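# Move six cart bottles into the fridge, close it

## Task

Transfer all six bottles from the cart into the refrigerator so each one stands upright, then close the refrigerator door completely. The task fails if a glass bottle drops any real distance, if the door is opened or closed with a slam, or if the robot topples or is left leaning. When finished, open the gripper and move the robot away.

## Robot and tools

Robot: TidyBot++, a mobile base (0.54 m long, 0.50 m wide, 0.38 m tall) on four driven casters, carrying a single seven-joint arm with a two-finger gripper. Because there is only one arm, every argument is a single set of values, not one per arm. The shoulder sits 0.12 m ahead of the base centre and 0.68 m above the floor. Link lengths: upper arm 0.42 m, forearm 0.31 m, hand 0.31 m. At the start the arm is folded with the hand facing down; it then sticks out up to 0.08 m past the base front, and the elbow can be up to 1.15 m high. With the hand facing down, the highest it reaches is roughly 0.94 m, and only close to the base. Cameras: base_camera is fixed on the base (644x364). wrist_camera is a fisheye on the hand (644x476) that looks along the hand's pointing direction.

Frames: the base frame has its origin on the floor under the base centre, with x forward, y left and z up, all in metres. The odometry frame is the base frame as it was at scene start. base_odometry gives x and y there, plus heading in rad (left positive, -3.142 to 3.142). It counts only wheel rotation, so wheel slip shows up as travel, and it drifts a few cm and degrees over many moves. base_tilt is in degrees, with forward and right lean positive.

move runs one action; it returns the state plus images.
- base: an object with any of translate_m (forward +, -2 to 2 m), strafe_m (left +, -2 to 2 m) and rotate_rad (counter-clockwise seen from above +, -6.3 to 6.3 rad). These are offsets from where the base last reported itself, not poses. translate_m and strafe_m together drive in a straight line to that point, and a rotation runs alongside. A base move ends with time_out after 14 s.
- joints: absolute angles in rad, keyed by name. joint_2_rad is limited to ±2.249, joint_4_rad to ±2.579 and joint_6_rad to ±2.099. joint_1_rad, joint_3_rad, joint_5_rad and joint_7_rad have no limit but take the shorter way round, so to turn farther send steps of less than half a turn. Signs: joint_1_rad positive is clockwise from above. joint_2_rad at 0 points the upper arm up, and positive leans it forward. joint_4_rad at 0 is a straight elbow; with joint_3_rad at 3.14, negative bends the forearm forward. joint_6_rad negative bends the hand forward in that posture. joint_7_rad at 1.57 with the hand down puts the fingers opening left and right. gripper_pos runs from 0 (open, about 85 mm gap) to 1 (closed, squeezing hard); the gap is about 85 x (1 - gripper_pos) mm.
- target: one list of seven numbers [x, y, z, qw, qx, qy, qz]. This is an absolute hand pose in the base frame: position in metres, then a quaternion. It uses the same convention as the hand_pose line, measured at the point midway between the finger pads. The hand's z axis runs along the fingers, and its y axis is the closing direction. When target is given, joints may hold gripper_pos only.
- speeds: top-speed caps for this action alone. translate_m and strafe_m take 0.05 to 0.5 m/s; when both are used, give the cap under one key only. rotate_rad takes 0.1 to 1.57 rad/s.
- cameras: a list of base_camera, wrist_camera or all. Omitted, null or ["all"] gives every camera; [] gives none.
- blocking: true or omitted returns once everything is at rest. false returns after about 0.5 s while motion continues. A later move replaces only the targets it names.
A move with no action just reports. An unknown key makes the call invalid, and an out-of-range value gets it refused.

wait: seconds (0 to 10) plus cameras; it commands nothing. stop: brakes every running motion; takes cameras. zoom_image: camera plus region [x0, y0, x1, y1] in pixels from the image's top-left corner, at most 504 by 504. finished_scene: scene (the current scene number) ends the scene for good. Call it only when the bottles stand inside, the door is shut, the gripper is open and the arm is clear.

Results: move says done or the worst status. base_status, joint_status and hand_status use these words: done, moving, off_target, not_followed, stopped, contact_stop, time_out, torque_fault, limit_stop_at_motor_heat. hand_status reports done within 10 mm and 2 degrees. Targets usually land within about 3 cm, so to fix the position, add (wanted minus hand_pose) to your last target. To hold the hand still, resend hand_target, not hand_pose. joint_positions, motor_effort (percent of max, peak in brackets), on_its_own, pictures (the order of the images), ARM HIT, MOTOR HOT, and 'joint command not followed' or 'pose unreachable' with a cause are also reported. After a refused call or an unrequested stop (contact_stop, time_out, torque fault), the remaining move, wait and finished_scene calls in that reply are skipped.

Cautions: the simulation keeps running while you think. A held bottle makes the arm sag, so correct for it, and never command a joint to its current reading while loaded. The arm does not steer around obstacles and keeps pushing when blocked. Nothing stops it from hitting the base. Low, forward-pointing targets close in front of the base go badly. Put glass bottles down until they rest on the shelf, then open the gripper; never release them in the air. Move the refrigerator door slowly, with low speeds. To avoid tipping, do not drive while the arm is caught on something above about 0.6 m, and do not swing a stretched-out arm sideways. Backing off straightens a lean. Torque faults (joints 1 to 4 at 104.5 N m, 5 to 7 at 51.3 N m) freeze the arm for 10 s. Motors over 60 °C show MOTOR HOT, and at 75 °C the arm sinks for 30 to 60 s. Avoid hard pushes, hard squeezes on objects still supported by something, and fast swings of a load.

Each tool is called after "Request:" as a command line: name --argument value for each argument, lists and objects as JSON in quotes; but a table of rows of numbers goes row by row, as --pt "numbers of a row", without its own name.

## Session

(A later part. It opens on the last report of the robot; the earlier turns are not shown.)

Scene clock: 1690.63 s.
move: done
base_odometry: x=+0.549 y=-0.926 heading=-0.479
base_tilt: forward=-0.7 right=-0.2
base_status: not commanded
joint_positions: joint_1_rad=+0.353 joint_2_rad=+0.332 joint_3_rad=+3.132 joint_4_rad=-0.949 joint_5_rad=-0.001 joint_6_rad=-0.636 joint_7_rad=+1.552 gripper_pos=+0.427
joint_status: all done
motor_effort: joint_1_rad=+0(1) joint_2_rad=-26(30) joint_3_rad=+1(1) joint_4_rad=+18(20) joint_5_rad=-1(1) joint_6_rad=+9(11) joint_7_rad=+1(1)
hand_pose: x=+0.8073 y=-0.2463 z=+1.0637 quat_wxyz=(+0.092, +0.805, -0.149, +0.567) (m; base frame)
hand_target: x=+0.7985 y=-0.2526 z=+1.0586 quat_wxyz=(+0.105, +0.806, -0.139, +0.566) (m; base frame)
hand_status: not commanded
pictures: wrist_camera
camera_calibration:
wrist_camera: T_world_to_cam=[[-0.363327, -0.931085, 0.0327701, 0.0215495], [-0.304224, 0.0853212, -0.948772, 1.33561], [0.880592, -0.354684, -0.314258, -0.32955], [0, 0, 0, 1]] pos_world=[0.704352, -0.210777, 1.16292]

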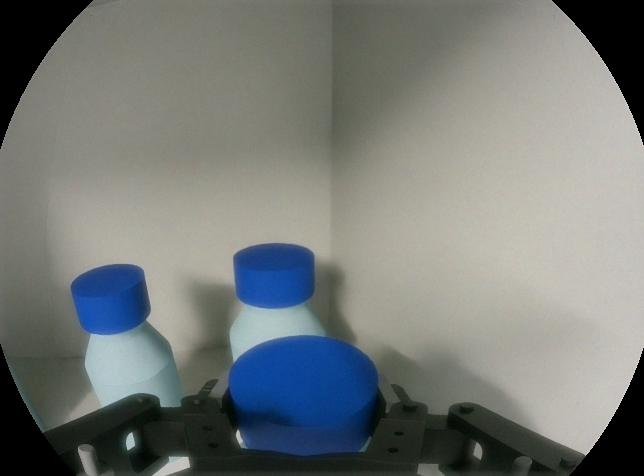

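Request:
move --joints '{"gripper_pos": 0.08}' --cameras '["wrist_camera"]'

Request:
move --base '{"translate_m": -0.28, "strafe_m": 0.1}' --speeds '{"translate_m": 0.4}' --cameras '["wrist_camera"]'

Scene clock: 1697.87 s.
move: done
base_odometry: x=+0.549 y=-0.926 heading=-0.479
base_tilt: forward=-0.7 right=-0.2
base_status: not commanded
joint_positions: joint_1_rad=+0.353 joint_2_rad=+0.332 joint_3_rad=+3.132 joint_4_rad=-0.961 joint_5_rad=-0.001 joint_6_rad=-0.636 joint_7_rad=+1.552 gripper_pos=+0.080
joint_status: all done
motor_effort: joint_1_rad=+0(1) joint_2_rad=-29(30) joint_3_rad=+1(2) joint_4_rad=+18(20) joint_5_rad=-1(1) joint_6_rad=+9(10) joint_7_rad=+0(1)
hand_pose: x=+0.8071 y=-0.2462 z=+1.0568 quat_wxyz=(+0.091, +0.808, -0.149, +0.563) (m; base frame)
hand_target: x=+0.7985 y=-0.2526 z=+1.0586 quat_wxyz=(+0.105, +0.806, -0.139, +0.566) (m; base frame)
hand_status: not commanded
pictures: wrist_camera
camera_calibration:
wrist_camera: T_world_to_cam=[[-0.362934, -0.931227, 0.0330929, 0.0210979], [-0.314547, 0.0890064, -0.94506, 1.33432], [0.87712, -0.353404, -0.325218, -0.316807], [0, 0, 0, 1]] pos_world=[0.70524, -0.211077, 1.15728]

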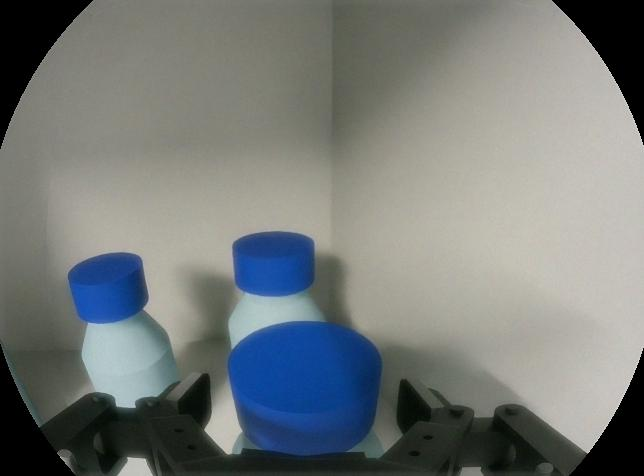

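Scene clock: 1699.63 s.
move: done
base_odometry: x=+0.346 y=-0.708 heading=-0.478
base_tilt: forward=-0.7 right=-0.2
base_status: done
joint_positions: joint_1_rad=+0.357 joint_2_rad=+0.331 joint_3_rad=+3.132 joint_4_rad=-0.962 joint_5_rad=-0.001 joint_6_rad=-0.636 joint_7_rad=+1.552 gripper_pos=+0.080
joint_status: not commanded
motor_effort: joint_1_rad=+1(3) joint_2_rad=-29(35) joint_3_rad=+1(3) joint_4_rad=+18(20) joint_5_rad=-1(1) joint_6_rad=+9(10) joint_7_rad=+0(1)
hand_pose: x=+0.8059 y=-0.2488 z=+1.0570 quat_wxyz=(+0.092, +0.808, -0.151, +0.563) (m; base frame)
hand_target: x=+0.7985 y=-0.2526 z=+1.0586 quat_wxyz=(+0.105, +0.806, -0.139, +0.566) (m; base frame)
hand_status: not commanded
pictures: wrist_camera
camera_calibration:
wrist_camera: T_world_to_cam=[[-0.366615, -0.929784, 0.0330861, 0.0215435], [-0.313706, 0.0900587, -0.94524, 1.33417], [0.875889, -0.356918, -0.324696, -0.316974], [0, 0, 0, 1]] pos_world=[0.704068, -0.213256, 1.15747]

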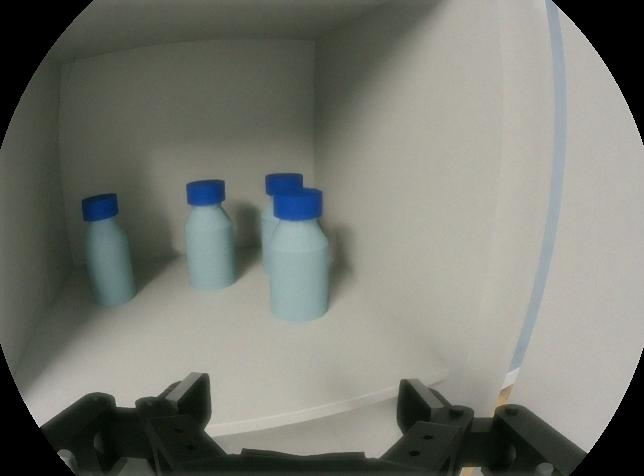

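Request:
move --base '{"translate_m": -1.814, "strafe_m": -0.394, "rotate_rad": -0.972}' --speeds '{"rotate_rad": 0.3}' --joints '{"joint_1_rad": 0.0, "joint_2_rad": -0.26, "joint_4_rad": -1.66, "joint_6_rad": -0.46, "gripper_pos": 0.0}'

Scene clock: 1744.40 s.
move: done
base_odometry: x=-1.446 y=-0.222 heading=-1.451
base_tilt: forward=-0.7 right=-0.2
base_status: done
joint_positions: joint_1_rad=+0.014 joint_2_rad=-0.223 joint_3_rad=+3.130 joint_4_rad=-1.618 joint_5_rad=-0.001 joint_6_rad=-0.499 joint_7_rad=+1.552 gripper_pos=+0.000
joint_status: all done
motor_effort: joint_1_rad=+0(5) joint_2_rad=-12(32) joint_3_rad=+1(3) joint_4_rad=+19(21) joint_5_rad=-1(2) joint_6_rad=+9(10) joint_7_rad=+1(1)
hand_pose: x=+0.6306 y=+0.0009 z=+1.0482 quat_wxyz=(-0.004, +0.812, -0.008, +0.584) (m; base frame)
hand_target: x=+0.6188 y=+0.0081 z=+1.0531 quat_wxyz=(+0.003, +0.802, +0.012, +0.598) (m; base frame)
hand_status: not commanded
pictures: base_camera, wrist_camera
camera_calibration:
wrist_camera: T_world_to_cam=[[-0.0318977, -0.998779, 0.0377361, -0.026195], [-0.293191, -0.0267442, -0.95568, 1.24643], [0.955522, -0.0415478, -0.291979, -0.162034], [0, 0, 0, 1]] pos_world=[0.519433, 0.000439602, 1.14487]

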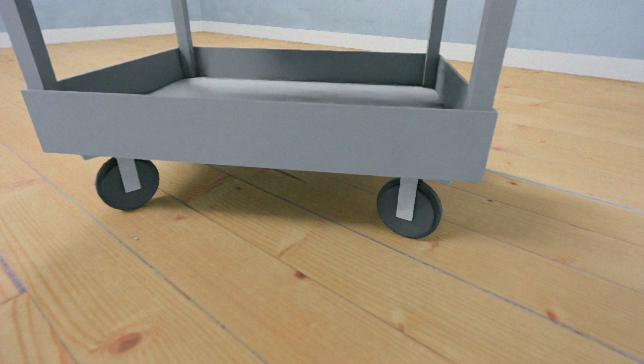

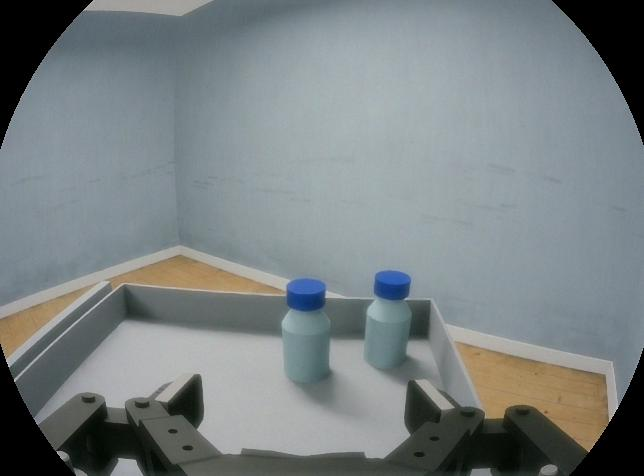

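Request:
move --base '{"translate_m": 0.135, "strafe_m": 0.0}' --joints '{"joint_1_rad": 0.0, "joint_2_rad": -0.04, "joint_4_rad": -1.873, "joint_6_rad": -0.112, "gripper_pos": 0.0}' --cameras '["wrist_camera"]'

Scene clock: 1759.63 s.
move: done
base_odometry: x=-1.430 y=-0.357 heading=-1.452
base_tilt: forward=-0.7 right=-0.2
base_status: done
joint_positions: joint_1_rad=+0.014 joint_2_rad=-0.035 joint_3_rad=+3.130 joint_4_rad=-1.841 joint_5_rad=-0.001 joint_6_rad=-0.154 joint_7_rad=+1.552 gripper_pos=+0.000
joint_status: all done
motor_effort: joint_1_rad=+0(1) joint_2_rad=-18(23) joint_3_rad=+2(2) joint_4_rad=+18(21) joint_5_rad=-1(1) joint_6_rad=+9(10) joint_7_rad=+0(1)
hand_pose: x=+0.6979 y=+0.0001 z=+0.9111 quat_wxyz=(-0.005, +0.830, -0.009, +0.557) (m; base frame)
hand_target: x=+0.6954 y=+0.0081 z=+0.9070 quat_wxyz=(+0.002, +0.826, +0.012, +0.563) (m; base frame)
hand_status: not commanded
pictures: wrist_camera
camera_calibration:
wrist_camera: T_world_to_cam=[[-0.0292339, -0.998871, 0.0374507, -0.0212648], [-0.35488, -0.0246543, -0.934587, 1.15899], [0.934455, -0.0406121, -0.353759, -0.195405], [0, 0, 0, 1]] pos_world=[0.593277, -0.000602605, 1.01484]

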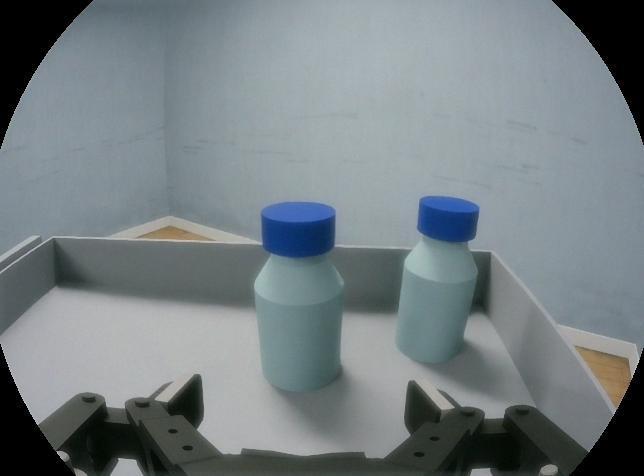

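Request:
move --base '{"translate_m": 0.155, "strafe_m": 0.006}' --speeds '{"translate_m": 0.25}' --joints '{"joint_2_rad": -0.1}' --cameras '["wrist_camera"]'

Scene clock: 1780.07 s.
move: done
base_odometry: x=-1.405 y=-0.510 heading=-1.452
base_tilt: forward=-0.7 right=-0.2
base_status: done
joint_positions: joint_1_rad=+0.014 joint_2_rad=-0.066 joint_3_rad=+3.130 joint_4_rad=-1.841 joint_5_rad=-0.001 joint_6_rad=-0.149 joint_7_rad=+1.552 gripper_pos=+0.000
joint_status: all done
motor_effort: joint_1_rad=+0(2) joint_2_rad=-16(19) joint_3_rad=+1(2) joint_4_rad=+19(20) joint_5_rad=-1(1) joint_6_rad=+9(10) joint_7_rad=+1(1)
hand_pose: x=+0.6909 y=+0.0002 z=+0.9304 quat_wxyz=(-0.005, +0.820, -0.009, +0.572) (m; base frame)
hand_target: x=+0.6808 y=+0.0081 z=+0.9411 quat_wxyz=(+0.002, +0.809, +0.012, +0.588) (m; base frame)
hand_status: not commanded
pictures: wrist_camera
camera_calibration:
wrist_camera: T_world_to_cam=[[-0.0304742, -0.998857, 0.0368249, -0.0206031], [-0.321233, -0.0251004, -0.946668, 1.16257], [0.94651, -0.0406783, -0.320101, -0.221634], [0, 0, 0, 1]] pos_world=[0.582607, -0.000414223, 1.03038]

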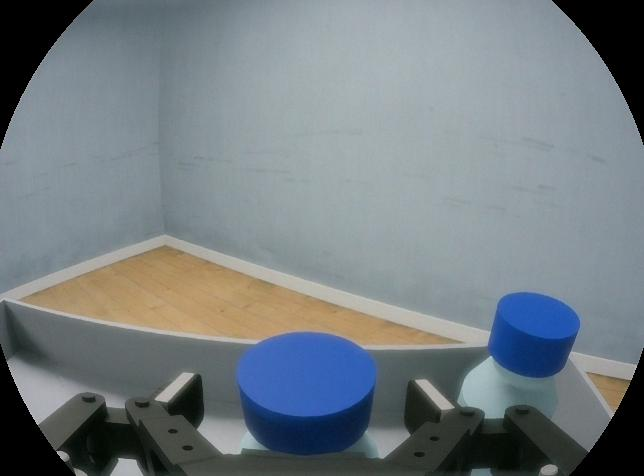

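Request:
move --joints '{"gripper_pos": 0.53}' --cameras '["wrist_camera"]'

Scene clock: 1791.37 s.
move: off_target
base_odometry: x=-1.405 y=-0.510 heading=-1.452
base_tilt: forward=-0.7 right=-0.2
base_status: not commanded
joint_positions: joint_1_rad=+0.014 joint_2_rad=-0.067 joint_3_rad=+3.130 joint_4_rad=-1.841 joint_5_rad=-0.001 joint_6_rad=-0.148 joint_7_rad=+1.552 gripper_pos=+0.437
joint_status: gripper_pos off_target (ended at +0.437, target +0.530)
motor_effort: joint_1_rad=+0(1) joint_2_rad=-15(17) joint_3_rad=+1(2) joint_4_rad=+20(20) joint_5_rad=-1(1) joint_6_rad=+10(10) joint_7_rad=+0(1)
hand_pose: x=+0.6910 y=+0.0002 z=+0.9308 quat_wxyz=(-0.005, +0.820, -0.009, +0.572) (m; base frame)
hand_target: x=+0.6808 y=+0.0081 z=+0.9411 quat_wxyz=(+0.002, +0.809, +0.012, +0.588) (m; base frame)
hand_status: not commanded
pictures: wrist_camera
camera_calibration:
wrist_camera: T_world_to_cam=[[-0.0305805, -0.998855, 0.0367815, -0.0205361], [-0.319998, -0.0250783, -0.947086, 1.16253], [0.946925, -0.0407324, -0.318864, -0.223047], [0, 0, 0, 1]] pos_world=[0.582587, -0.000443658, 1.03065]

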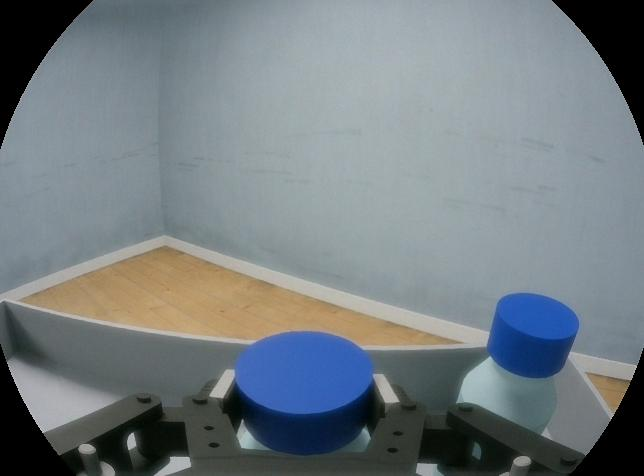

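Request:
move --joints '{"joint_2_rad": -0.174, "joint_4_rad": -1.587, "joint_6_rad": -0.434}' --cameras '["wrist_camera"]'

Request:
move --base '{"translate_m": -0.3}' --speeds '{"translate_m": 0.35}' --joints '{"joint_2_rad": -0.22, "joint_4_rad": -1.34, "joint_6_rad": -0.82}' --cameras '["wrist_camera"]'

Scene clock: 1815.03 s.
move: done
base_odometry: x=-1.405 y=-0.510 heading=-1.452
base_tilt: forward=-0.7 right=-0.2
base_status: not commanded
joint_positions: joint_1_rad=+0.014 joint_2_rad=-0.106 joint_3_rad=+3.130 joint_4_rad=-1.647 joint_5_rad=-0.001 joint_6_rad=-0.397 joint_7_rad=+1.552 gripper_pos=+0.437
joint_status: all done
motor_effort: joint_1_rad=+0(1) joint_2_rad=-19(22) joint_3_rad=+2(2) joint_4_rad=+23(24) joint_5_rad=-1(1) joint_6_rad=+12(13) joint_7_rad=+1(1)
hand_pose: x=+0.6790 y=+0.0004 z=+0.9980 quat_wxyz=(-0.004, +0.824, -0.008, +0.566) (m; base frame)
hand_target: x=+0.6559 y=+0.0082 z=+1.0607 quat_wxyz=(+0.003, +0.798, +0.012, +0.603) (m; base frame)
hand_status: not commanded
pictures: wrist_camera
camera_calibration:
wrist_camera: T_world_to_cam=[[-0.0299297, -0.998843, 0.0376342, -0.024426], [-0.334155, -0.0254863, -0.942174, 1.22704], [0.942043, -0.0407746, -0.333005, -0.172786], [0, 0, 0, 1]] pos_world=[0.572063, -0.000170279, 1.09947]

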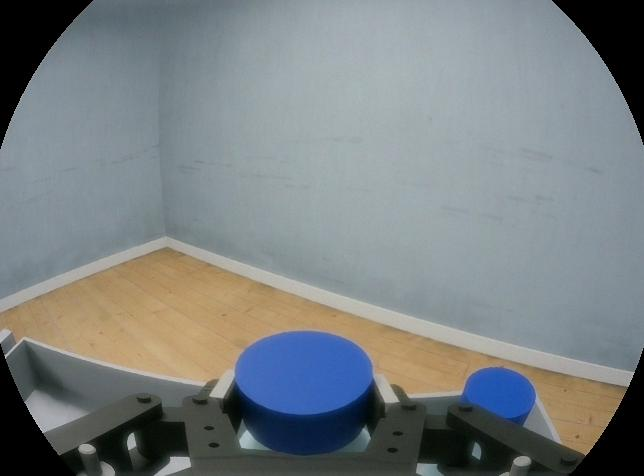

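Scene clock: 1817.03 s.
move: done
base_odometry: x=-1.441 y=-0.212 heading=-1.452
base_tilt: forward=-0.7 right=-0.2
base_status: done
joint_positions: joint_1_rad=+0.012 joint_2_rad=-0.172 joint_3_rad=+3.130 joint_4_rad=-1.401 joint_5_rad=-0.001 joint_6_rad=-0.783 joint_7_rad=+1.552 gripper_pos=+0.437
joint_status: all done
motor_effort: joint_1_rad=+0(1) joint_2_rad=-15(24) joint_3_rad=+2(3) joint_4_rad=+21(24) joint_5_rad=-1(2) joint_6_rad=+12(14) joint_7_rad=+0(1)
hand_pose: x=+0.6246 y=+0.0019 z=+1.0689 quat_wxyz=(-0.004, +0.845, -0.008, +0.535) (m; base frame)
hand_target: x=+0.6003 y=+0.0079 z=+1.1170 quat_wxyz=(+0.003, +0.825, +0.012, +0.565) (m; base frame)
hand_status: not commanded
pictures: wrist_camera
camera_calibration:
wrist_camera: T_world_to_cam=[[-0.025057, -0.998872, 0.0403234, -0.0331436], [-0.40314, -0.0268144, -0.914745, 1.28945], [0.914795, -0.0391767, -0.402014, -0.00712627], [0, 0, 0, 1]] pos_world=[0.525518, 0.00119047, 1.17799]

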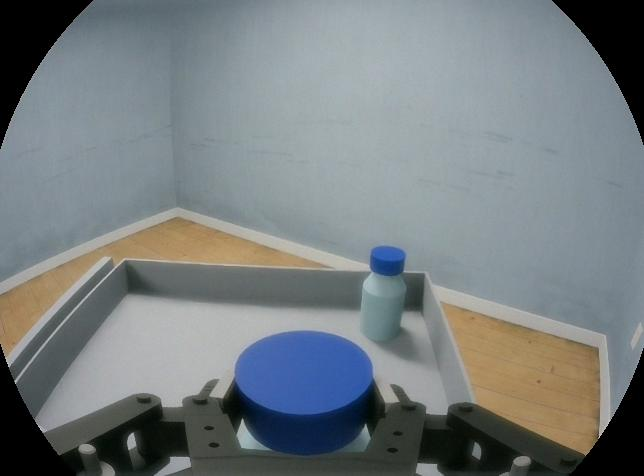

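Request:
move --base '{"translate_m": 0.768, "strafe_m": 1.631, "rotate_rad": 0.972}' --speeds '{"rotate_rad": 0.5}' --joints '{"joint_1_rad": 0.0, "joint_2_rad": -0.22, "joint_4_rad": -1.255, "joint_6_rad": -0.82}'

Scene clock: 1830.53 s.
move: done
base_odometry: x=+0.270 y=-0.781 heading=-0.479
base_tilt: forward=-0.7 right=-0.2
base_status: done
joint_positions: joint_1_rad=+0.005 joint_2_rad=-0.177 joint_3_rad=+3.131 joint_4_rad=-1.312 joint_5_rad=-0.001 joint_6_rad=-0.790 joint_7_rad=+1.552 gripper_pos=+0.437
joint_status: all done
motor_effort: joint_1_rad=+0(4) joint_2_rad=-15(18) joint_3_rad=+1(4) joint_4_rad=+20(23) joint_5_rad=-1(3) joint_6_rad=+13(13) joint_7_rad=+0(1)
hand_pose: x=+0.6219 y=+0.0046 z=+1.1208 quat_wxyz=(-0.006, +0.821, -0.005, +0.571) (m; base frame)
hand_target: x=+0.5961 y=+0.0080 z=+1.1656 quat_wxyz=(+0.003, +0.800, +0.012, +0.600) (m; base frame)
hand_status: not commanded
pictures: base_camera, wrist_camera
camera_calibration:
wrist_camera: T_world_to_cam=[[-0.023151, -0.999012, 0.0379311, -0.0311715], [-0.322082, -0.0284651, -0.946284, 1.32081], [0.946429, -0.0341243, -0.321105, -0.0940768], [0, 0, 0, 1]] pos_world=[0.513723, 0.00324592, 1.22083]

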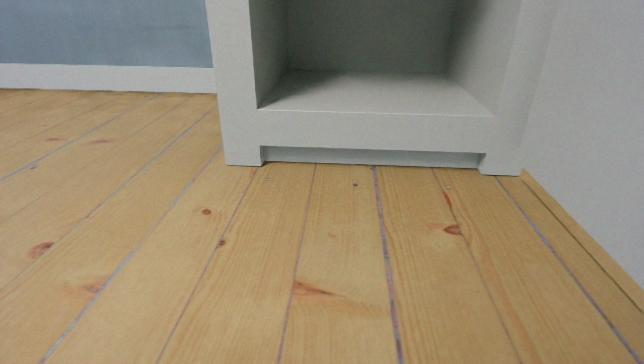

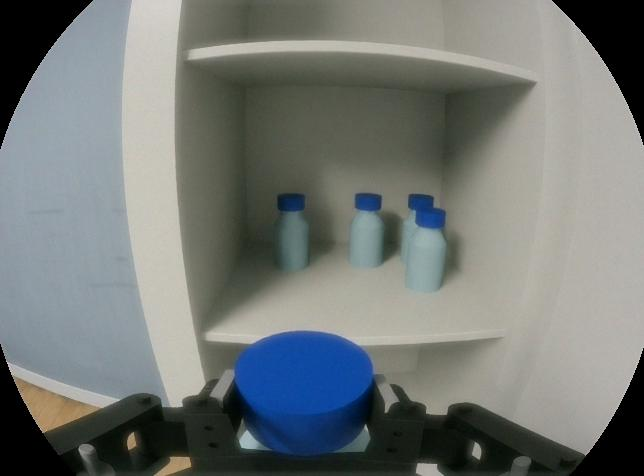

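Request:
move --base '{"translate_m": 0.282, "strafe_m": 0.04}' --speeds '{"translate_m": 0.35}' --joints '{"joint_1_rad": 0.2, "joint_2_rad": 0.31, "joint_4_rad": -0.776, "joint_6_rad": -0.725}'

Scene clock: 1859.13 s.
move: off_target
base_odometry: x=+0.539 y=-0.875 heading=-0.478
base_tilt: forward=-0.7 right=-0.2
base_status: done
joint_positions: joint_1_rad=+0.182 joint_2_rad=+0.335 joint_3_rad=+3.131 joint_4_rad=-0.840 joint_5_rad=-0.001 joint_6_rad=-0.777 joint_7_rad=+1.552 gripper_pos=+0.437
joint_status: joint_4_rad off_target (ended at -0.840, target -0.776); the others done
motor_effort: joint_1_rad=+0(3) joint_2_rad=-32(39) joint_3_rad=+1(2) joint_4_rad=+21(26) joint_5_rad=-1(1) joint_6_rad=+12(14) joint_7_rad=+0(1)
hand_pose: x=+0.8256 y=-0.1227 z=+1.0844 quat_wxyz=(+0.041, +0.825, -0.080, +0.559) (m; base frame)
hand_target: x=+0.8150 y=-0.1334 z=+1.1550 quat_wxyz=(+0.062, +0.784, -0.069, +0.614) (m; base frame)
hand_status: not commanded
pictures: base_camera, wrist_camera
camera_calibration:
wrist_camera: T_world_to_cam=[[-0.197482, -0.979732, 0.0335461, -0.00119363], [-0.34679, 0.0378124, -0.93718, 1.36702], [0.916917, -0.19671, -0.347228, -0.270199], [0, 0, 0, 1]] pos_world=[0.721583, -0.106011, 1.18736]

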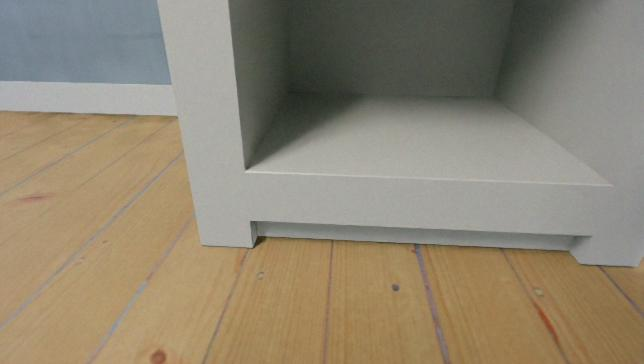

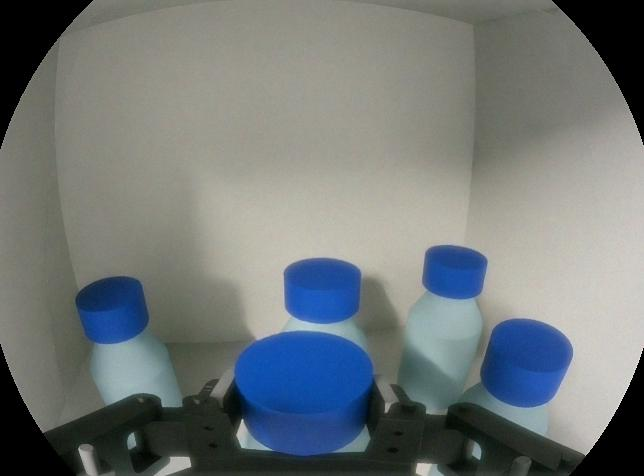

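Request:
move --joints '{"joint_4_rad": -0.94, "joint_6_rad": -0.63}' --cameras '[]'

Request:
move --joints '{"joint_4_rad": -0.98, "joint_6_rad": -0.605}' --cameras '["wrist_camera"]'

Scene clock: 1872.07 s.
move: done
base_odometry: x=+0.539 y=-0.875 heading=-0.478
base_tilt: forward=-0.7 right=-0.2
base_status: not commanded
joint_positions: joint_1_rad=+0.182 joint_2_rad=+0.335 joint_3_rad=+3.131 joint_4_rad=-0.913 joint_5_rad=-0.001 joint_6_rad=-0.686 joint_7_rad=+1.552 gripper_pos=+0.437
joint_status: all done
motor_effort: joint_1_rad=+0(1) joint_2_rad=-31(35) joint_3_rad=+1(2) joint_4_rad=+20(23) joint_5_rad=-1(1) joint_6_rad=+12(13) joint_7_rad=+1(1)
hand_pose: x=+0.8356 y=-0.1246 z=+1.0686 quat_wxyz=(+0.042, +0.819, -0.079, +0.566) (m; base frame)
hand_target: x=+0.8292 y=-0.1359 z=+1.0870 quat_wxyz=(+0.059, +0.804, -0.070, +0.587) (m; base frame)
hand_status: not commanded
pictures: none
No camera images: "cameras" was empty.

Scene clock: 1872.77 s.
move: done
base_odometry: x=+0.539 y=-0.875 heading=-0.478
base_tilt: forward=-0.7 right=-0.2
base_status: not commanded
joint_positions: joint_1_rad=+0.182 joint_2_rad=+0.334 joint_3_rad=+3.131 joint_4_rad=-0.936 joint_5_rad=-0.001 joint_6_rad=-0.643 joint_7_rad=+1.552 gripper_pos=+0.437
joint_status: all done
motor_effort: joint_1_rad=+1(1) joint_2_rad=-28(31) joint_3_rad=+1(1) joint_4_rad=+19(22) joint_5_rad=-1(1) joint_6_rad=+9(11) joint_7_rad=+0(1)
hand_pose: x=+0.8395 y=-0.1254 z=+1.0678 quat_wxyz=(+0.043, +0.813, -0.079, +0.575) (m; base frame)
hand_target: x=+0.8314 y=-0.1363 z=+1.0705 quat_wxyz=(+0.059, +0.809, -0.071, +0.581) (m; base frame)
hand_status: not commanded
pictures: wrist_camera
camera_calibration:
wrist_camera: T_world_to_cam=[[-0.199353, -0.97939, 0.0324537, 0.00225925], [-0.310463, 0.0317125, -0.950056, 1.33894], [0.929447, -0.199472, -0.310387, -0.339383], [0, 0, 0, 1]] pos_world=[0.731581, -0.107946, 1.16666]

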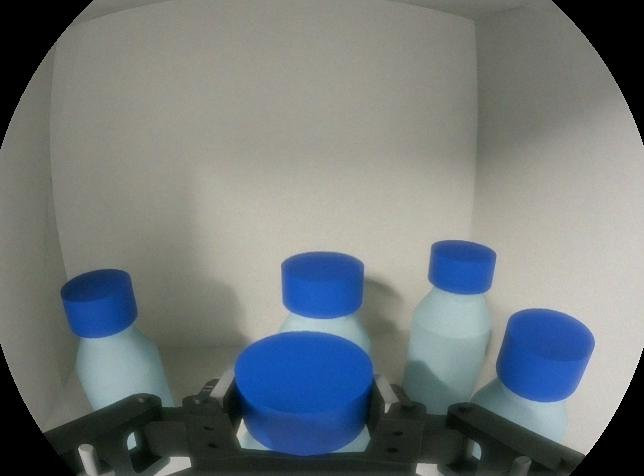

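Request:
move --joints '{"gripper_pos": 0.1}' --cameras '["wrist_camera"]'

Request:
move --base '{"translate_m": -0.28, "strafe_m": 0.055}' --speeds '{"translate_m": 0.4}' --cameras '["wrist_camera"]'

Scene clock: 1878.40 s.
move: done
base_odometry: x=+0.539 y=-0.875 heading=-0.478
base_tilt: forward=-0.7 right=-0.2
base_status: not commanded
joint_positions: joint_1_rad=+0.183 joint_2_rad=+0.334 joint_3_rad=+3.131 joint_4_rad=-0.938 joint_5_rad=-0.001 joint_6_rad=-0.643 joint_7_rad=+1.552 gripper_pos=+0.100
joint_status: all done
motor_effort: joint_1_rad=+0(1) joint_2_rad=-28(29) joint_3_rad=+1(1) joint_4_rad=+18(20) joint_5_rad=-1(1) joint_6_rad=+8(10) joint_7_rad=+0(1)
hand_pose: x=+0.8394 y=-0.1257 z=+1.0668 quat_wxyz=(+0.043, +0.814, -0.079, +0.574) (m; base frame)
hand_target: x=+0.8314 y=-0.1363 z=+1.0705 quat_wxyz=(+0.059, +0.809, -0.071, +0.581) (m; base frame)
hand_status: not commanded
pictures: wrist_camera
camera_calibration:
wrist_camera: T_world_to_cam=[[-0.199726, -0.979313, 0.0325009, 0.00224525], [-0.312015, 0.0321212, -0.949534, 1.33877], [0.928847, -0.199787, -0.311975, -0.337536], [0, 0, 0, 1]] pos_world=[0.731683, -0.108239, 1.16583]

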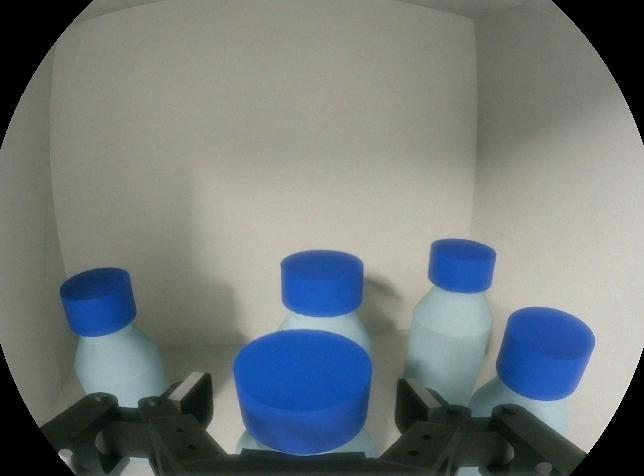

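Scene clock: 1880.17 s.
move: done
base_odometry: x=+0.315 y=-0.698 heading=-0.478
base_tilt: forward=-0.7 right=-0.2
base_status: done
joint_positions: joint_1_rad=+0.188 joint_2_rad=+0.332 joint_3_rad=+3.131 joint_4_rad=-0.940 joint_5_rad=-0.001 joint_6_rad=-0.641 joint_7_rad=+1.552 gripper_pos=+0.100
joint_status: not commanded
motor_effort: joint_1_rad=+0(3) joint_2_rad=-28(34) joint_3_rad=+1(3) joint_4_rad=+19(20) joint_5_rad=-1(1) joint_6_rad=+9(10) joint_7_rad=+0(1)
hand_pose: x=+0.8383 y=-0.1294 z=+1.0673 quat_wxyz=(+0.044, +0.813, -0.081, +0.574) (m; base frame)
hand_target: x=+0.8314 y=-0.1363 z=+1.0705 quat_wxyz=(+0.059, +0.809, -0.071, +0.581) (m; base frame)
hand_status: not commanded
pictures: wrist_camera
camera_calibration:
wrist_camera: T_world_to_cam=[[-0.204898, -0.978245, 0.0324724, 0.00291189], [-0.310363, 0.0334711, -0.950029, 1.33827], [0.928273, -0.204737, -0.310469, -0.338885], [0, 0, 0, 1]] pos_world=[0.730523, -0.111327, 1.16608]

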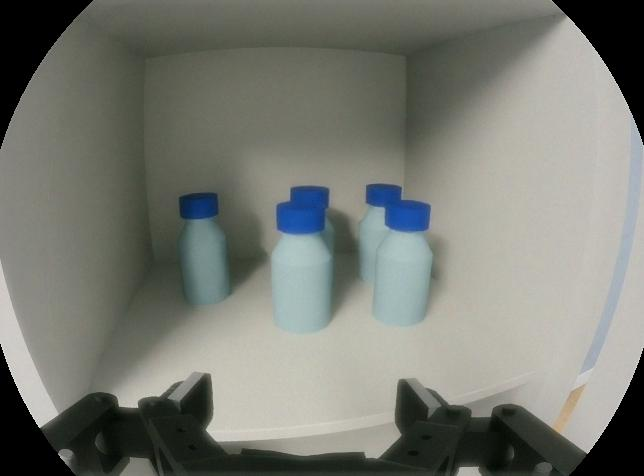

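Request:
move --base '{"translate_m": -1.87, "strafe_m": -0.473, "rotate_rad": -0.973}' --speeds '{"rotate_rad": 0.25}' --joints '{"joint_1_rad": 0.0, "joint_2_rad": -0.26, "joint_4_rad": -1.66, "joint_6_rad": -0.46, "gripper_pos": 0.0}'

Scene clock: 1911.27 s.
move: done
base_odometry: x=-1.563 y=-0.257 heading=-1.452
base_tilt: forward=-0.7 right=-0.2
base_status: done
joint_positions: joint_1_rad=+0.015 joint_2_rad=-0.222 joint_3_rad=+3.133 joint_4_rad=-1.618 joint_5_rad=-0.001 joint_6_rad=-0.499 joint_7_rad=+1.552 gripper_pos=+0.000
joint_status: all done
motor_effort: joint_1_rad=+0(6) joint_2_rad=-12(33) joint_3_rad=+1(3) joint_4_rad=+19(21) joint_5_rad=-1(2) joint_6_rad=+9(10) joint_7_rad=+0(1)
hand_pose: x=+0.6310 y=-0.0011 z=+1.0476 quat_wxyz=(-0.003, +0.812, -0.010, +0.584) (m; base frame)
hand_target: x=+0.6188 y=+0.0081 z=+1.0530 quat_wxyz=(+0.003, +0.802, +0.012, +0.598) (m; base frame)
hand_status: not commanded
pictures: base_camera, wrist_camera
camera_calibration:
wrist_camera: T_world_to_cam=[[-0.0354142, -0.99868, 0.0372028, -0.0254097], [-0.294109, -0.0251626, -0.95544, 1.24632], [0.955115, -0.0447779, -0.29283, -0.161458], [0, 0, 0, 1]] pos_world=[0.519865, -0.0012453, 1.14445]

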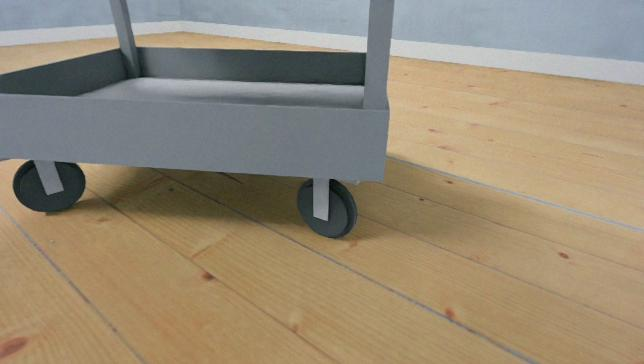

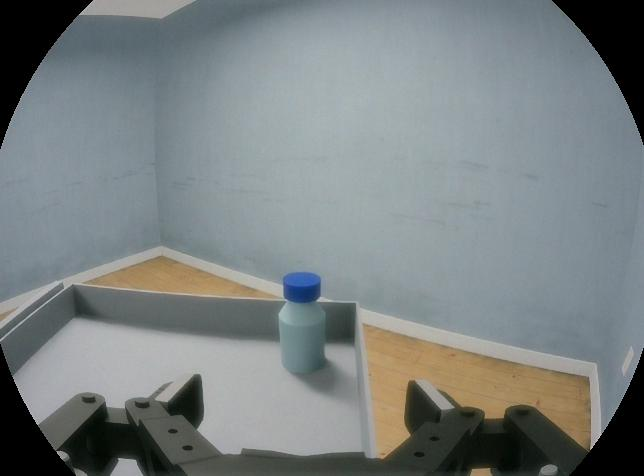

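Request:
move --base '{"translate_m": 0.13}' --joints '{"joint_1_rad": 0.0, "joint_2_rad": 0.03, "joint_4_rad": -1.775, "joint_6_rad": -0.107, "gripper_pos": 0.0}' --cameras '["wrist_camera"]'

Scene clock: 1923.40 s.
move: done
base_odometry: x=-1.548 y=-0.387 heading=-1.453
base_tilt: forward=-0.7 right=-0.2
base_status: done
joint_positions: joint_1_rad=+0.015 joint_2_rad=+0.031 joint_3_rad=+3.133 joint_4_rad=-1.742 joint_5_rad=-0.001 joint_6_rad=-0.149 joint_7_rad=+1.552 gripper_pos=+0.000
joint_status: all done
motor_effort: joint_1_rad=+0(2) joint_2_rad=-20(26) joint_3_rad=+1(2) joint_4_rad=+19(21) joint_5_rad=-1(1) joint_6_rad=+9(10) joint_7_rad=+0(1)
hand_pose: x=+0.7323 y=-0.0022 z=+0.9322 quat_wxyz=(-0.004, +0.820, -0.010, +0.573) (m; base frame)
hand_target: x=+0.7306 y=+0.0084 z=+0.9253 quat_wxyz=(+0.001, +0.817, +0.012, +0.577) (m; base frame)
hand_status: not commanded
pictures: wrist_camera
camera_calibration:
wrist_camera: T_world_to_cam=[[-0.0340201, -0.998782, 0.0357348, -0.0182758], [-0.319393, -0.0230154, -0.947343, 1.17676], [0.947012, -0.0436421, -0.318221, -0.262504], [0, 0, 0, 1]] pos_world=[0.62382, -0.00262622, 1.03191]

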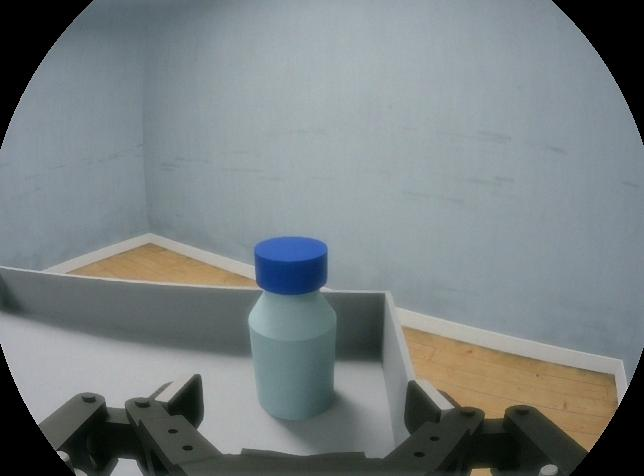

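Request:
move --base '{"translate_m": 0.153, "strafe_m": 0.01}' --speeds '{"translate_m": 0.25}' --cameras '["wrist_camera"]'

Scene clock: 1940.07 s.
move: done
base_odometry: x=-1.520 y=-0.538 heading=-1.453
base_tilt: forward=-0.7 right=-0.2
base_status: done
joint_positions: joint_1_rad=+0.014 joint_2_rad=+0.031 joint_3_rad=+3.133 joint_4_rad=-1.742 joint_5_rad=-0.001 joint_6_rad=-0.145 joint_7_rad=+1.552 gripper_pos=+0.000
joint_status: not commanded
motor_effort: joint_1_rad=+0(1) joint_2_rad=-19(22) joint_3_rad=+1(3) joint_4_rad=+18(20) joint_5_rad=-1(1) joint_6_rad=+9(10) joint_7_rad=+0(1)
hand_pose: x=+0.7327 y=-0.0021 z=+0.9334 quat_wxyz=(-0.004, +0.818, -0.010, +0.574) (m; base frame)
hand_target: x=+0.7306 y=+0.0084 z=+0.9253 quat_wxyz=(+0.001, +0.817, +0.012, +0.577) (m; base frame)
hand_status: not commanded
pictures: wrist_camera
camera_calibration:
wrist_camera: T_world_to_cam=[[-0.0339321, -0.998789, 0.0356216, -0.0181214], [-0.315578, -0.0231111, -0.948618, 1.1764], [0.948293, -0.04343, -0.314412, -0.267023], [0, 0, 0, 1]] pos_world=[0.623849, -0.00250833, 1.03265]

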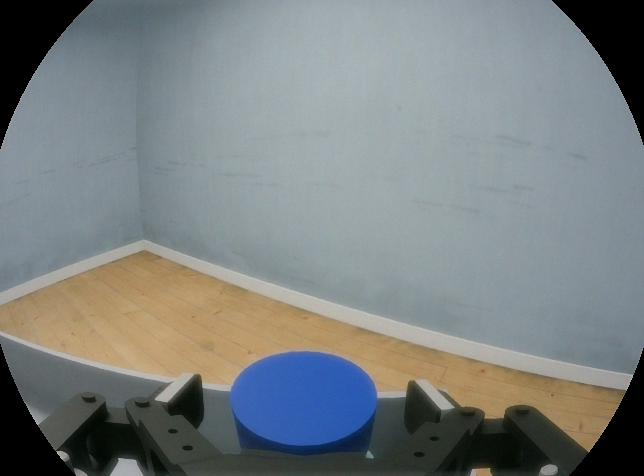

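Request:
move --joints '{"gripper_pos": 0.53}' --cameras '["wrist_camera"]'

Scene clock: 1945.87 s.
move: off_target
base_odometry: x=-1.520 y=-0.538 heading=-1.453
base_tilt: forward=-0.7 right=-0.2
base_status: not commanded
joint_positions: joint_1_rad=+0.014 joint_2_rad=+0.031 joint_3_rad=+3.133 joint_4_rad=-1.742 joint_5_rad=-0.001 joint_6_rad=-0.144 joint_7_rad=+1.552 gripper_pos=+0.425
joint_status: gripper_pos off_target (ended at +0.425, target +0.530)
motor_effort: joint_1_rad=-1(1) joint_2_rad=-18(20) joint_3_rad=+0(2) joint_4_rad=+19(20) joint_5_rad=-2(2) joint_6_rad=+10(10) joint_7_rad=+0(1)
hand_pose: x=+0.7328 y=-0.0021 z=+0.9336 quat_wxyz=(-0.004, +0.818, -0.010, +0.575) (m; base frame)
hand_target: x=+0.7306 y=+0.0084 z=+0.9253 quat_wxyz=(+0.001, +0.817, +0.012, +0.577) (m; base frame)
hand_status: not commanded
pictures: wrist_camera
camera_calibration:
wrist_camera: T_world_to_cam=[[-0.0339947, -0.998788, 0.0355967, -0.0180771], [-0.314712, -0.0231074, -0.948906, 1.17632], [0.948578, -0.0434605, -0.313545, -0.26805], [0, 0, 0, 1]] pos_world=[0.623855, -0.00252302, 1.03282]

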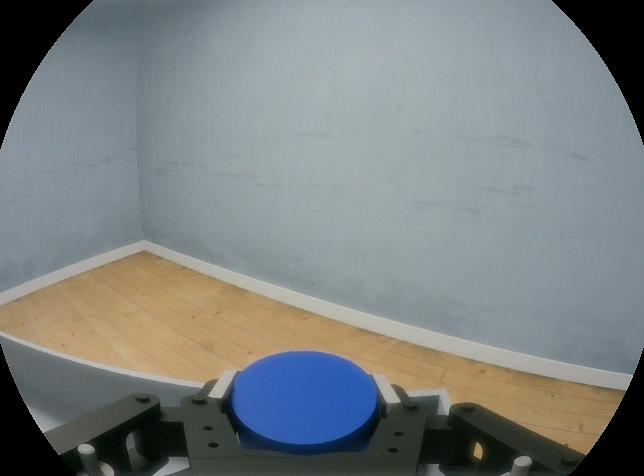

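Request:
move --joints '{"joint_2_rad": -0.079, "joint_4_rad": -1.5, "joint_6_rad": -0.424}' --cameras '["wrist_camera"]'

Request:
move --base '{"translate_m": -0.3}' --speeds '{"translate_m": 0.35}' --joints '{"joint_2_rad": -0.22, "joint_4_rad": -1.34, "joint_6_rad": -0.82}' --cameras '["wrist_camera"]'

Scene clock: 1968.37 s.
move: off_target
base_odometry: x=-1.520 y=-0.538 heading=-1.453
base_tilt: forward=-0.7 right=-0.2
base_status: not commanded
joint_positions: joint_1_rad=+0.014 joint_2_rad=+0.004 joint_3_rad=+3.133 joint_4_rad=-1.569 joint_5_rad=-0.001 joint_6_rad=-0.392 joint_7_rad=+1.552 gripper_pos=+0.425
joint_status: joint_4_rad off_target (ended at -1.569, target -1.500); the others done
motor_effort: joint_1_rad=+0(1) joint_2_rad=-23(26) joint_3_rad=+2(2) joint_4_rad=+23(25) joint_5_rad=-1(2) joint_6_rad=+13(14) joint_7_rad=+0(1)
hand_pose: x=+0.7224 y=-0.0018 z=+0.9824 quat_wxyz=(-0.004, +0.832, -0.010, +0.555) (m; base frame)
hand_target: x=+0.6961 y=+0.0084 z=+1.0639 quat_wxyz=(+0.002, +0.797, +0.012, +0.604) (m; base frame)
hand_status: not commanded
pictures: wrist_camera
camera_calibration:
wrist_camera: T_world_to_cam=[[-0.031896, -0.998801, 0.0371332, -0.0229063], [-0.359613, -0.0231959, -0.932813, 1.236], [0.932556, -0.0431065, -0.358442, -0.187187], [0, 0, 0, 1]] pos_world=[0.618315, -0.00227763, 1.08671]

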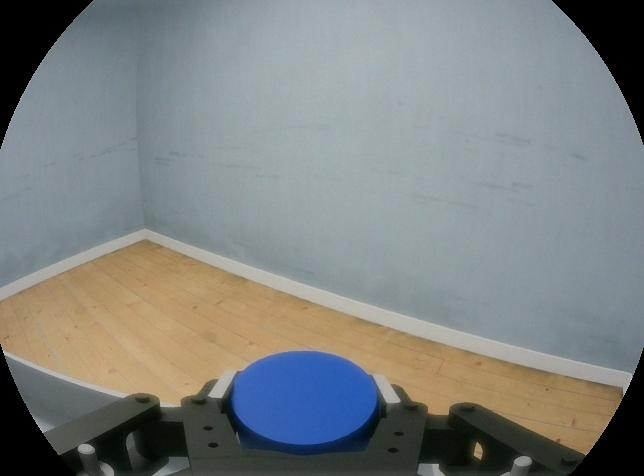

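Scene clock: 1970.37 s.
move: done
base_odometry: x=-1.555 y=-0.239 heading=-1.453
base_tilt: forward=-0.7 right=-0.2
base_status: done
joint_positions: joint_1_rad=+0.012 joint_2_rad=-0.161 joint_3_rad=+3.133 joint_4_rad=-1.401 joint_5_rad=-0.001 joint_6_rad=-0.789 joint_7_rad=+1.552 gripper_pos=+0.425
joint_status: all done
motor_effort: joint_1_rad=+0(2) joint_2_rad=-16(28) joint_3_rad=+1(3) joint_4_rad=+22(26) joint_5_rad=-1(2) joint_6_rad=+13(14) joint_7_rad=+0(1)
hand_pose: x=+0.6278 y=+0.0003 z=+1.0619 quat_wxyz=(-0.004, +0.849, -0.009, +0.528) (m; base frame)
hand_target: x=+0.6003 y=+0.0079 z=+1.1170 quat_wxyz=(+0.003, +0.825, +0.012, +0.565) (m; base frame)
hand_status: not commanded
pictures: wrist_camera
camera_calibration:
wrist_camera: T_world_to_cam=[[-0.027219, -0.998819, 0.0402344, -0.0329521], [-0.41815, -0.0251821, -0.908029, 1.28657], [0.90797, -0.0415397, -0.416971, 0.00723584], [0, 0, 0, 1]] pos_world=[0.530511, -0.000214138, 1.17258]

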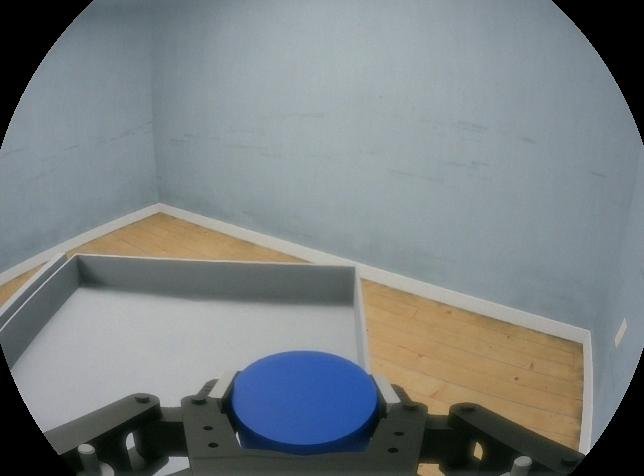

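Request:
move --base '{"translate_m": 0.685, "strafe_m": 1.794, "rotate_rad": 0.974}' --speeds '{"rotate_rad": 0.5}' --joints '{"joint_1_rad": 0.0, "joint_2_rad": -0.24, "joint_4_rad": -1.255, "joint_6_rad": -0.8}'

Scene clock: 1979.80 s.
move: off_target
base_odometry: x=+0.307 y=-0.708 heading=-0.478
base_tilt: forward=-0.7 right=-0.2
base_status: done
joint_positions: joint_1_rad=+0.005 joint_2_rad=-0.182 joint_3_rad=+3.131 joint_4_rad=-1.319 joint_5_rad=-0.001 joint_6_rad=-0.789 joint_7_rad=+1.552 gripper_pos=+0.425
joint_status: joint_4_rad off_target (ended at -1.319, target -1.255); the others done
motor_effort: joint_1_rad=+0(4) joint_2_rad=-16(19) joint_3_rad=+1(4) joint_4_rad=+21(24) joint_5_rad=-1(3) joint_6_rad=+13(14) joint_7_rad=+0(1)
hand_pose: x=+0.6200 y=+0.0048 z=+1.1190 quat_wxyz=(-0.006, +0.821, -0.005, +0.571) (m; base frame)
hand_target: x=+0.5879 y=+0.0080 z=+1.1811 quat_wxyz=(+0.003, +0.788, +0.012, +0.616) (m; base frame)
hand_status: not commanded
pictures: base_camera, wrist_camera
camera_calibration:
wrist_camera: T_world_to_cam=[[-0.0225981, -0.99902, 0.0380681, -0.0313743], [-0.323811, -0.0287111, -0.945686, 1.31897], [0.945852, -0.0336976, -0.322845, -0.0905764], [0, 0, 0, 1]] pos_world=[0.512061, 0.00347338, 1.21929]

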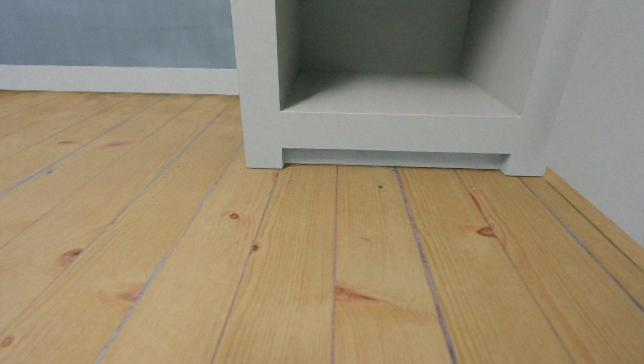

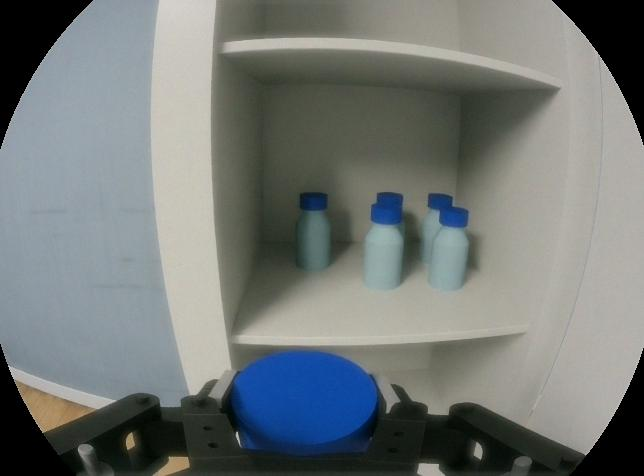

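Request:
move --base '{"translate_m": 0.242, "strafe_m": -0.006}' --speeds '{"translate_m": 0.3}' --joints '{"joint_1_rad": 0.0, "joint_2_rad": 0.31, "joint_4_rad": -0.74, "joint_6_rad": -0.755}'

Scene clock: 2004.37 s.
move: off_target
base_odometry: x=+0.520 y=-0.825 heading=-0.477
base_tilt: forward=-0.7 right=-0.2
base_status: done
joint_positions: joint_1_rad=+0.005 joint_2_rad=+0.343 joint_3_rad=+3.131 joint_4_rad=-0.811 joint_5_rad=-0.001 joint_6_rad=-0.789 joint_7_rad=+1.552 gripper_pos=+0.425
joint_status: joint_4_rad off_target (ended at -0.811, target -0.740); the others done
motor_effort: joint_1_rad=+0(2) joint_2_rad=-33(41) joint_3_rad=+1(2) joint_4_rad=+22(25) joint_5_rad=-1(1) joint_6_rad=+13(14) joint_7_rad=+1(1)
hand_pose: x=+0.8377 y=+0.0034 z=+1.0926 quat_wxyz=(-0.008, +0.826, -0.007, +0.564) (m; base frame)
hand_target: x=+0.8227 y=+0.0074 z=+1.1667 quat_wxyz=(+0.001, +0.785, +0.010, +0.620) (m; base frame)
hand_status: not commanded
pictures: base_camera, wrist_camera
camera_calibration:
wrist_camera: T_world_to_cam=[[-0.0224649, -0.999198, 0.0331326, -0.0216261], [-0.338485, -0.0235819, -0.940676, 1.3712], [0.940704, -0.0323471, -0.337684, -0.284478], [0, 0, 0, 1]] pos_world=[0.731255, 0.00152483, 1.19451]

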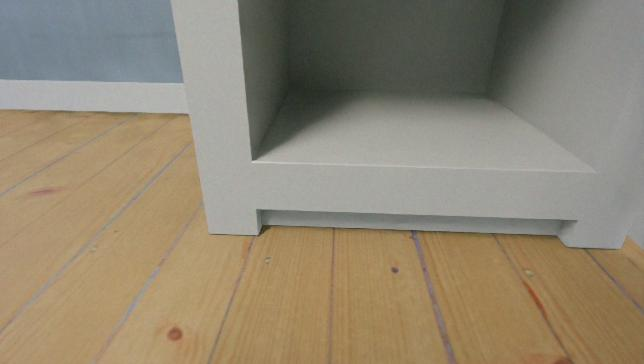

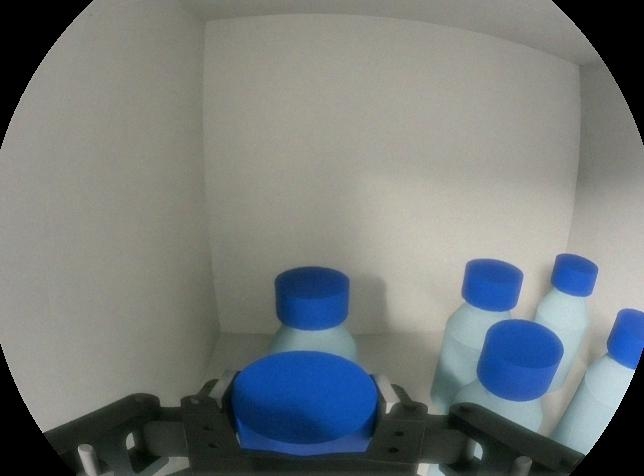

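Request:
move --joints '{"joint_4_rad": -0.93, "joint_6_rad": -0.645}' --cameras '[]'

Request:
move --joints '{"joint_4_rad": -0.97, "joint_6_rad": -0.61}' --cameras '["wrist_camera"]'

Scene clock: 2015.57 s.
move: done
base_odometry: x=+0.519 y=-0.825 heading=-0.477
base_tilt: forward=-0.7 right=-0.2
base_status: not commanded
joint_positions: joint_1_rad=+0.005 joint_2_rad=+0.342 joint_3_rad=+3.131 joint_4_rad=-0.896 joint_5_rad=-0.001 joint_6_rad=-0.692 joint_7_rad=+1.552 gripper_pos=+0.425
joint_status: all done
motor_effort: joint_1_rad=+0(1) joint_2_rad=-29(36) joint_3_rad=+1(2) joint_4_rad=+20(23) joint_5_rad=-1(1) joint_6_rad=+11(14) joint_7_rad=+0(1)
hand_pose: x=+0.8487 y=+0.0035 z=+1.0711 quat_wxyz=(-0.008, +0.822, -0.007, +0.569) (m; base frame)
hand_target: x=+0.8406 y=+0.0079 z=+1.0885 quat_wxyz=(+0.000, +0.809, +0.010, +0.588) (m; base frame)
hand_status: not commanded
pictures: none
No camera images: "cameras" was empty.

Scene clock: 2016.23 s.
move: done
base_odometry: x=+0.519 y=-0.825 heading=-0.477
base_tilt: forward=-0.7 right=-0.2
base_status: not commanded
joint_positions: joint_1_rad=+0.005 joint_2_rad=+0.340 joint_3_rad=+3.131 joint_4_rad=-0.922 joint_5_rad=-0.001 joint_6_rad=-0.648 joint_7_rad=+1.552 gripper_pos=+0.425
joint_status: all done
motor_effort: joint_1_rad=+0(1) joint_2_rad=-25(29) joint_3_rad=+1(1) joint_4_rad=+18(20) joint_5_rad=-2(2) joint_6_rad=+10(12) joint_7_rad=+0(0)
hand_pose: x=+0.8523 y=+0.0035 z=+1.0705 quat_wxyz=(-0.008, +0.816, -0.007, +0.578) (m; base frame)
hand_target: x=+0.8439 y=+0.0080 z=+1.0750 quat_wxyz=(+0.000, +0.810, +0.010, +0.586) (m; base frame)
hand_status: not commanded
pictures: wrist_camera
camera_calibration:
wrist_camera: T_world_to_cam=[[-0.0237074, -0.999199, 0.0322285, -0.0183964], [-0.307788, -0.0233765, -0.951168, 1.34042], [0.95116, -0.0324693, -0.306987, -0.347447], [0, 0, 0, 1]] pos_world=[0.742605, 0.00167123, 1.16889]

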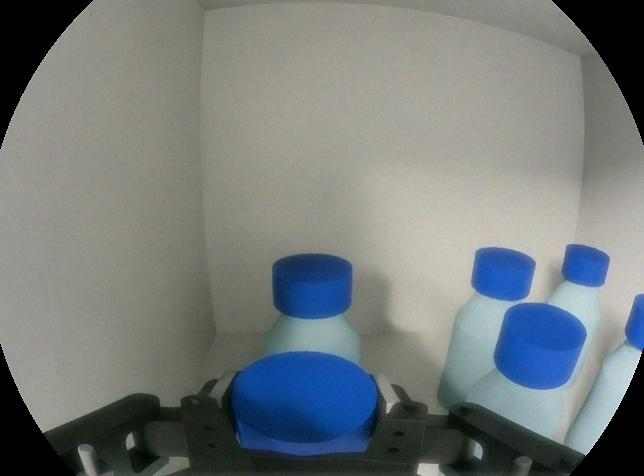

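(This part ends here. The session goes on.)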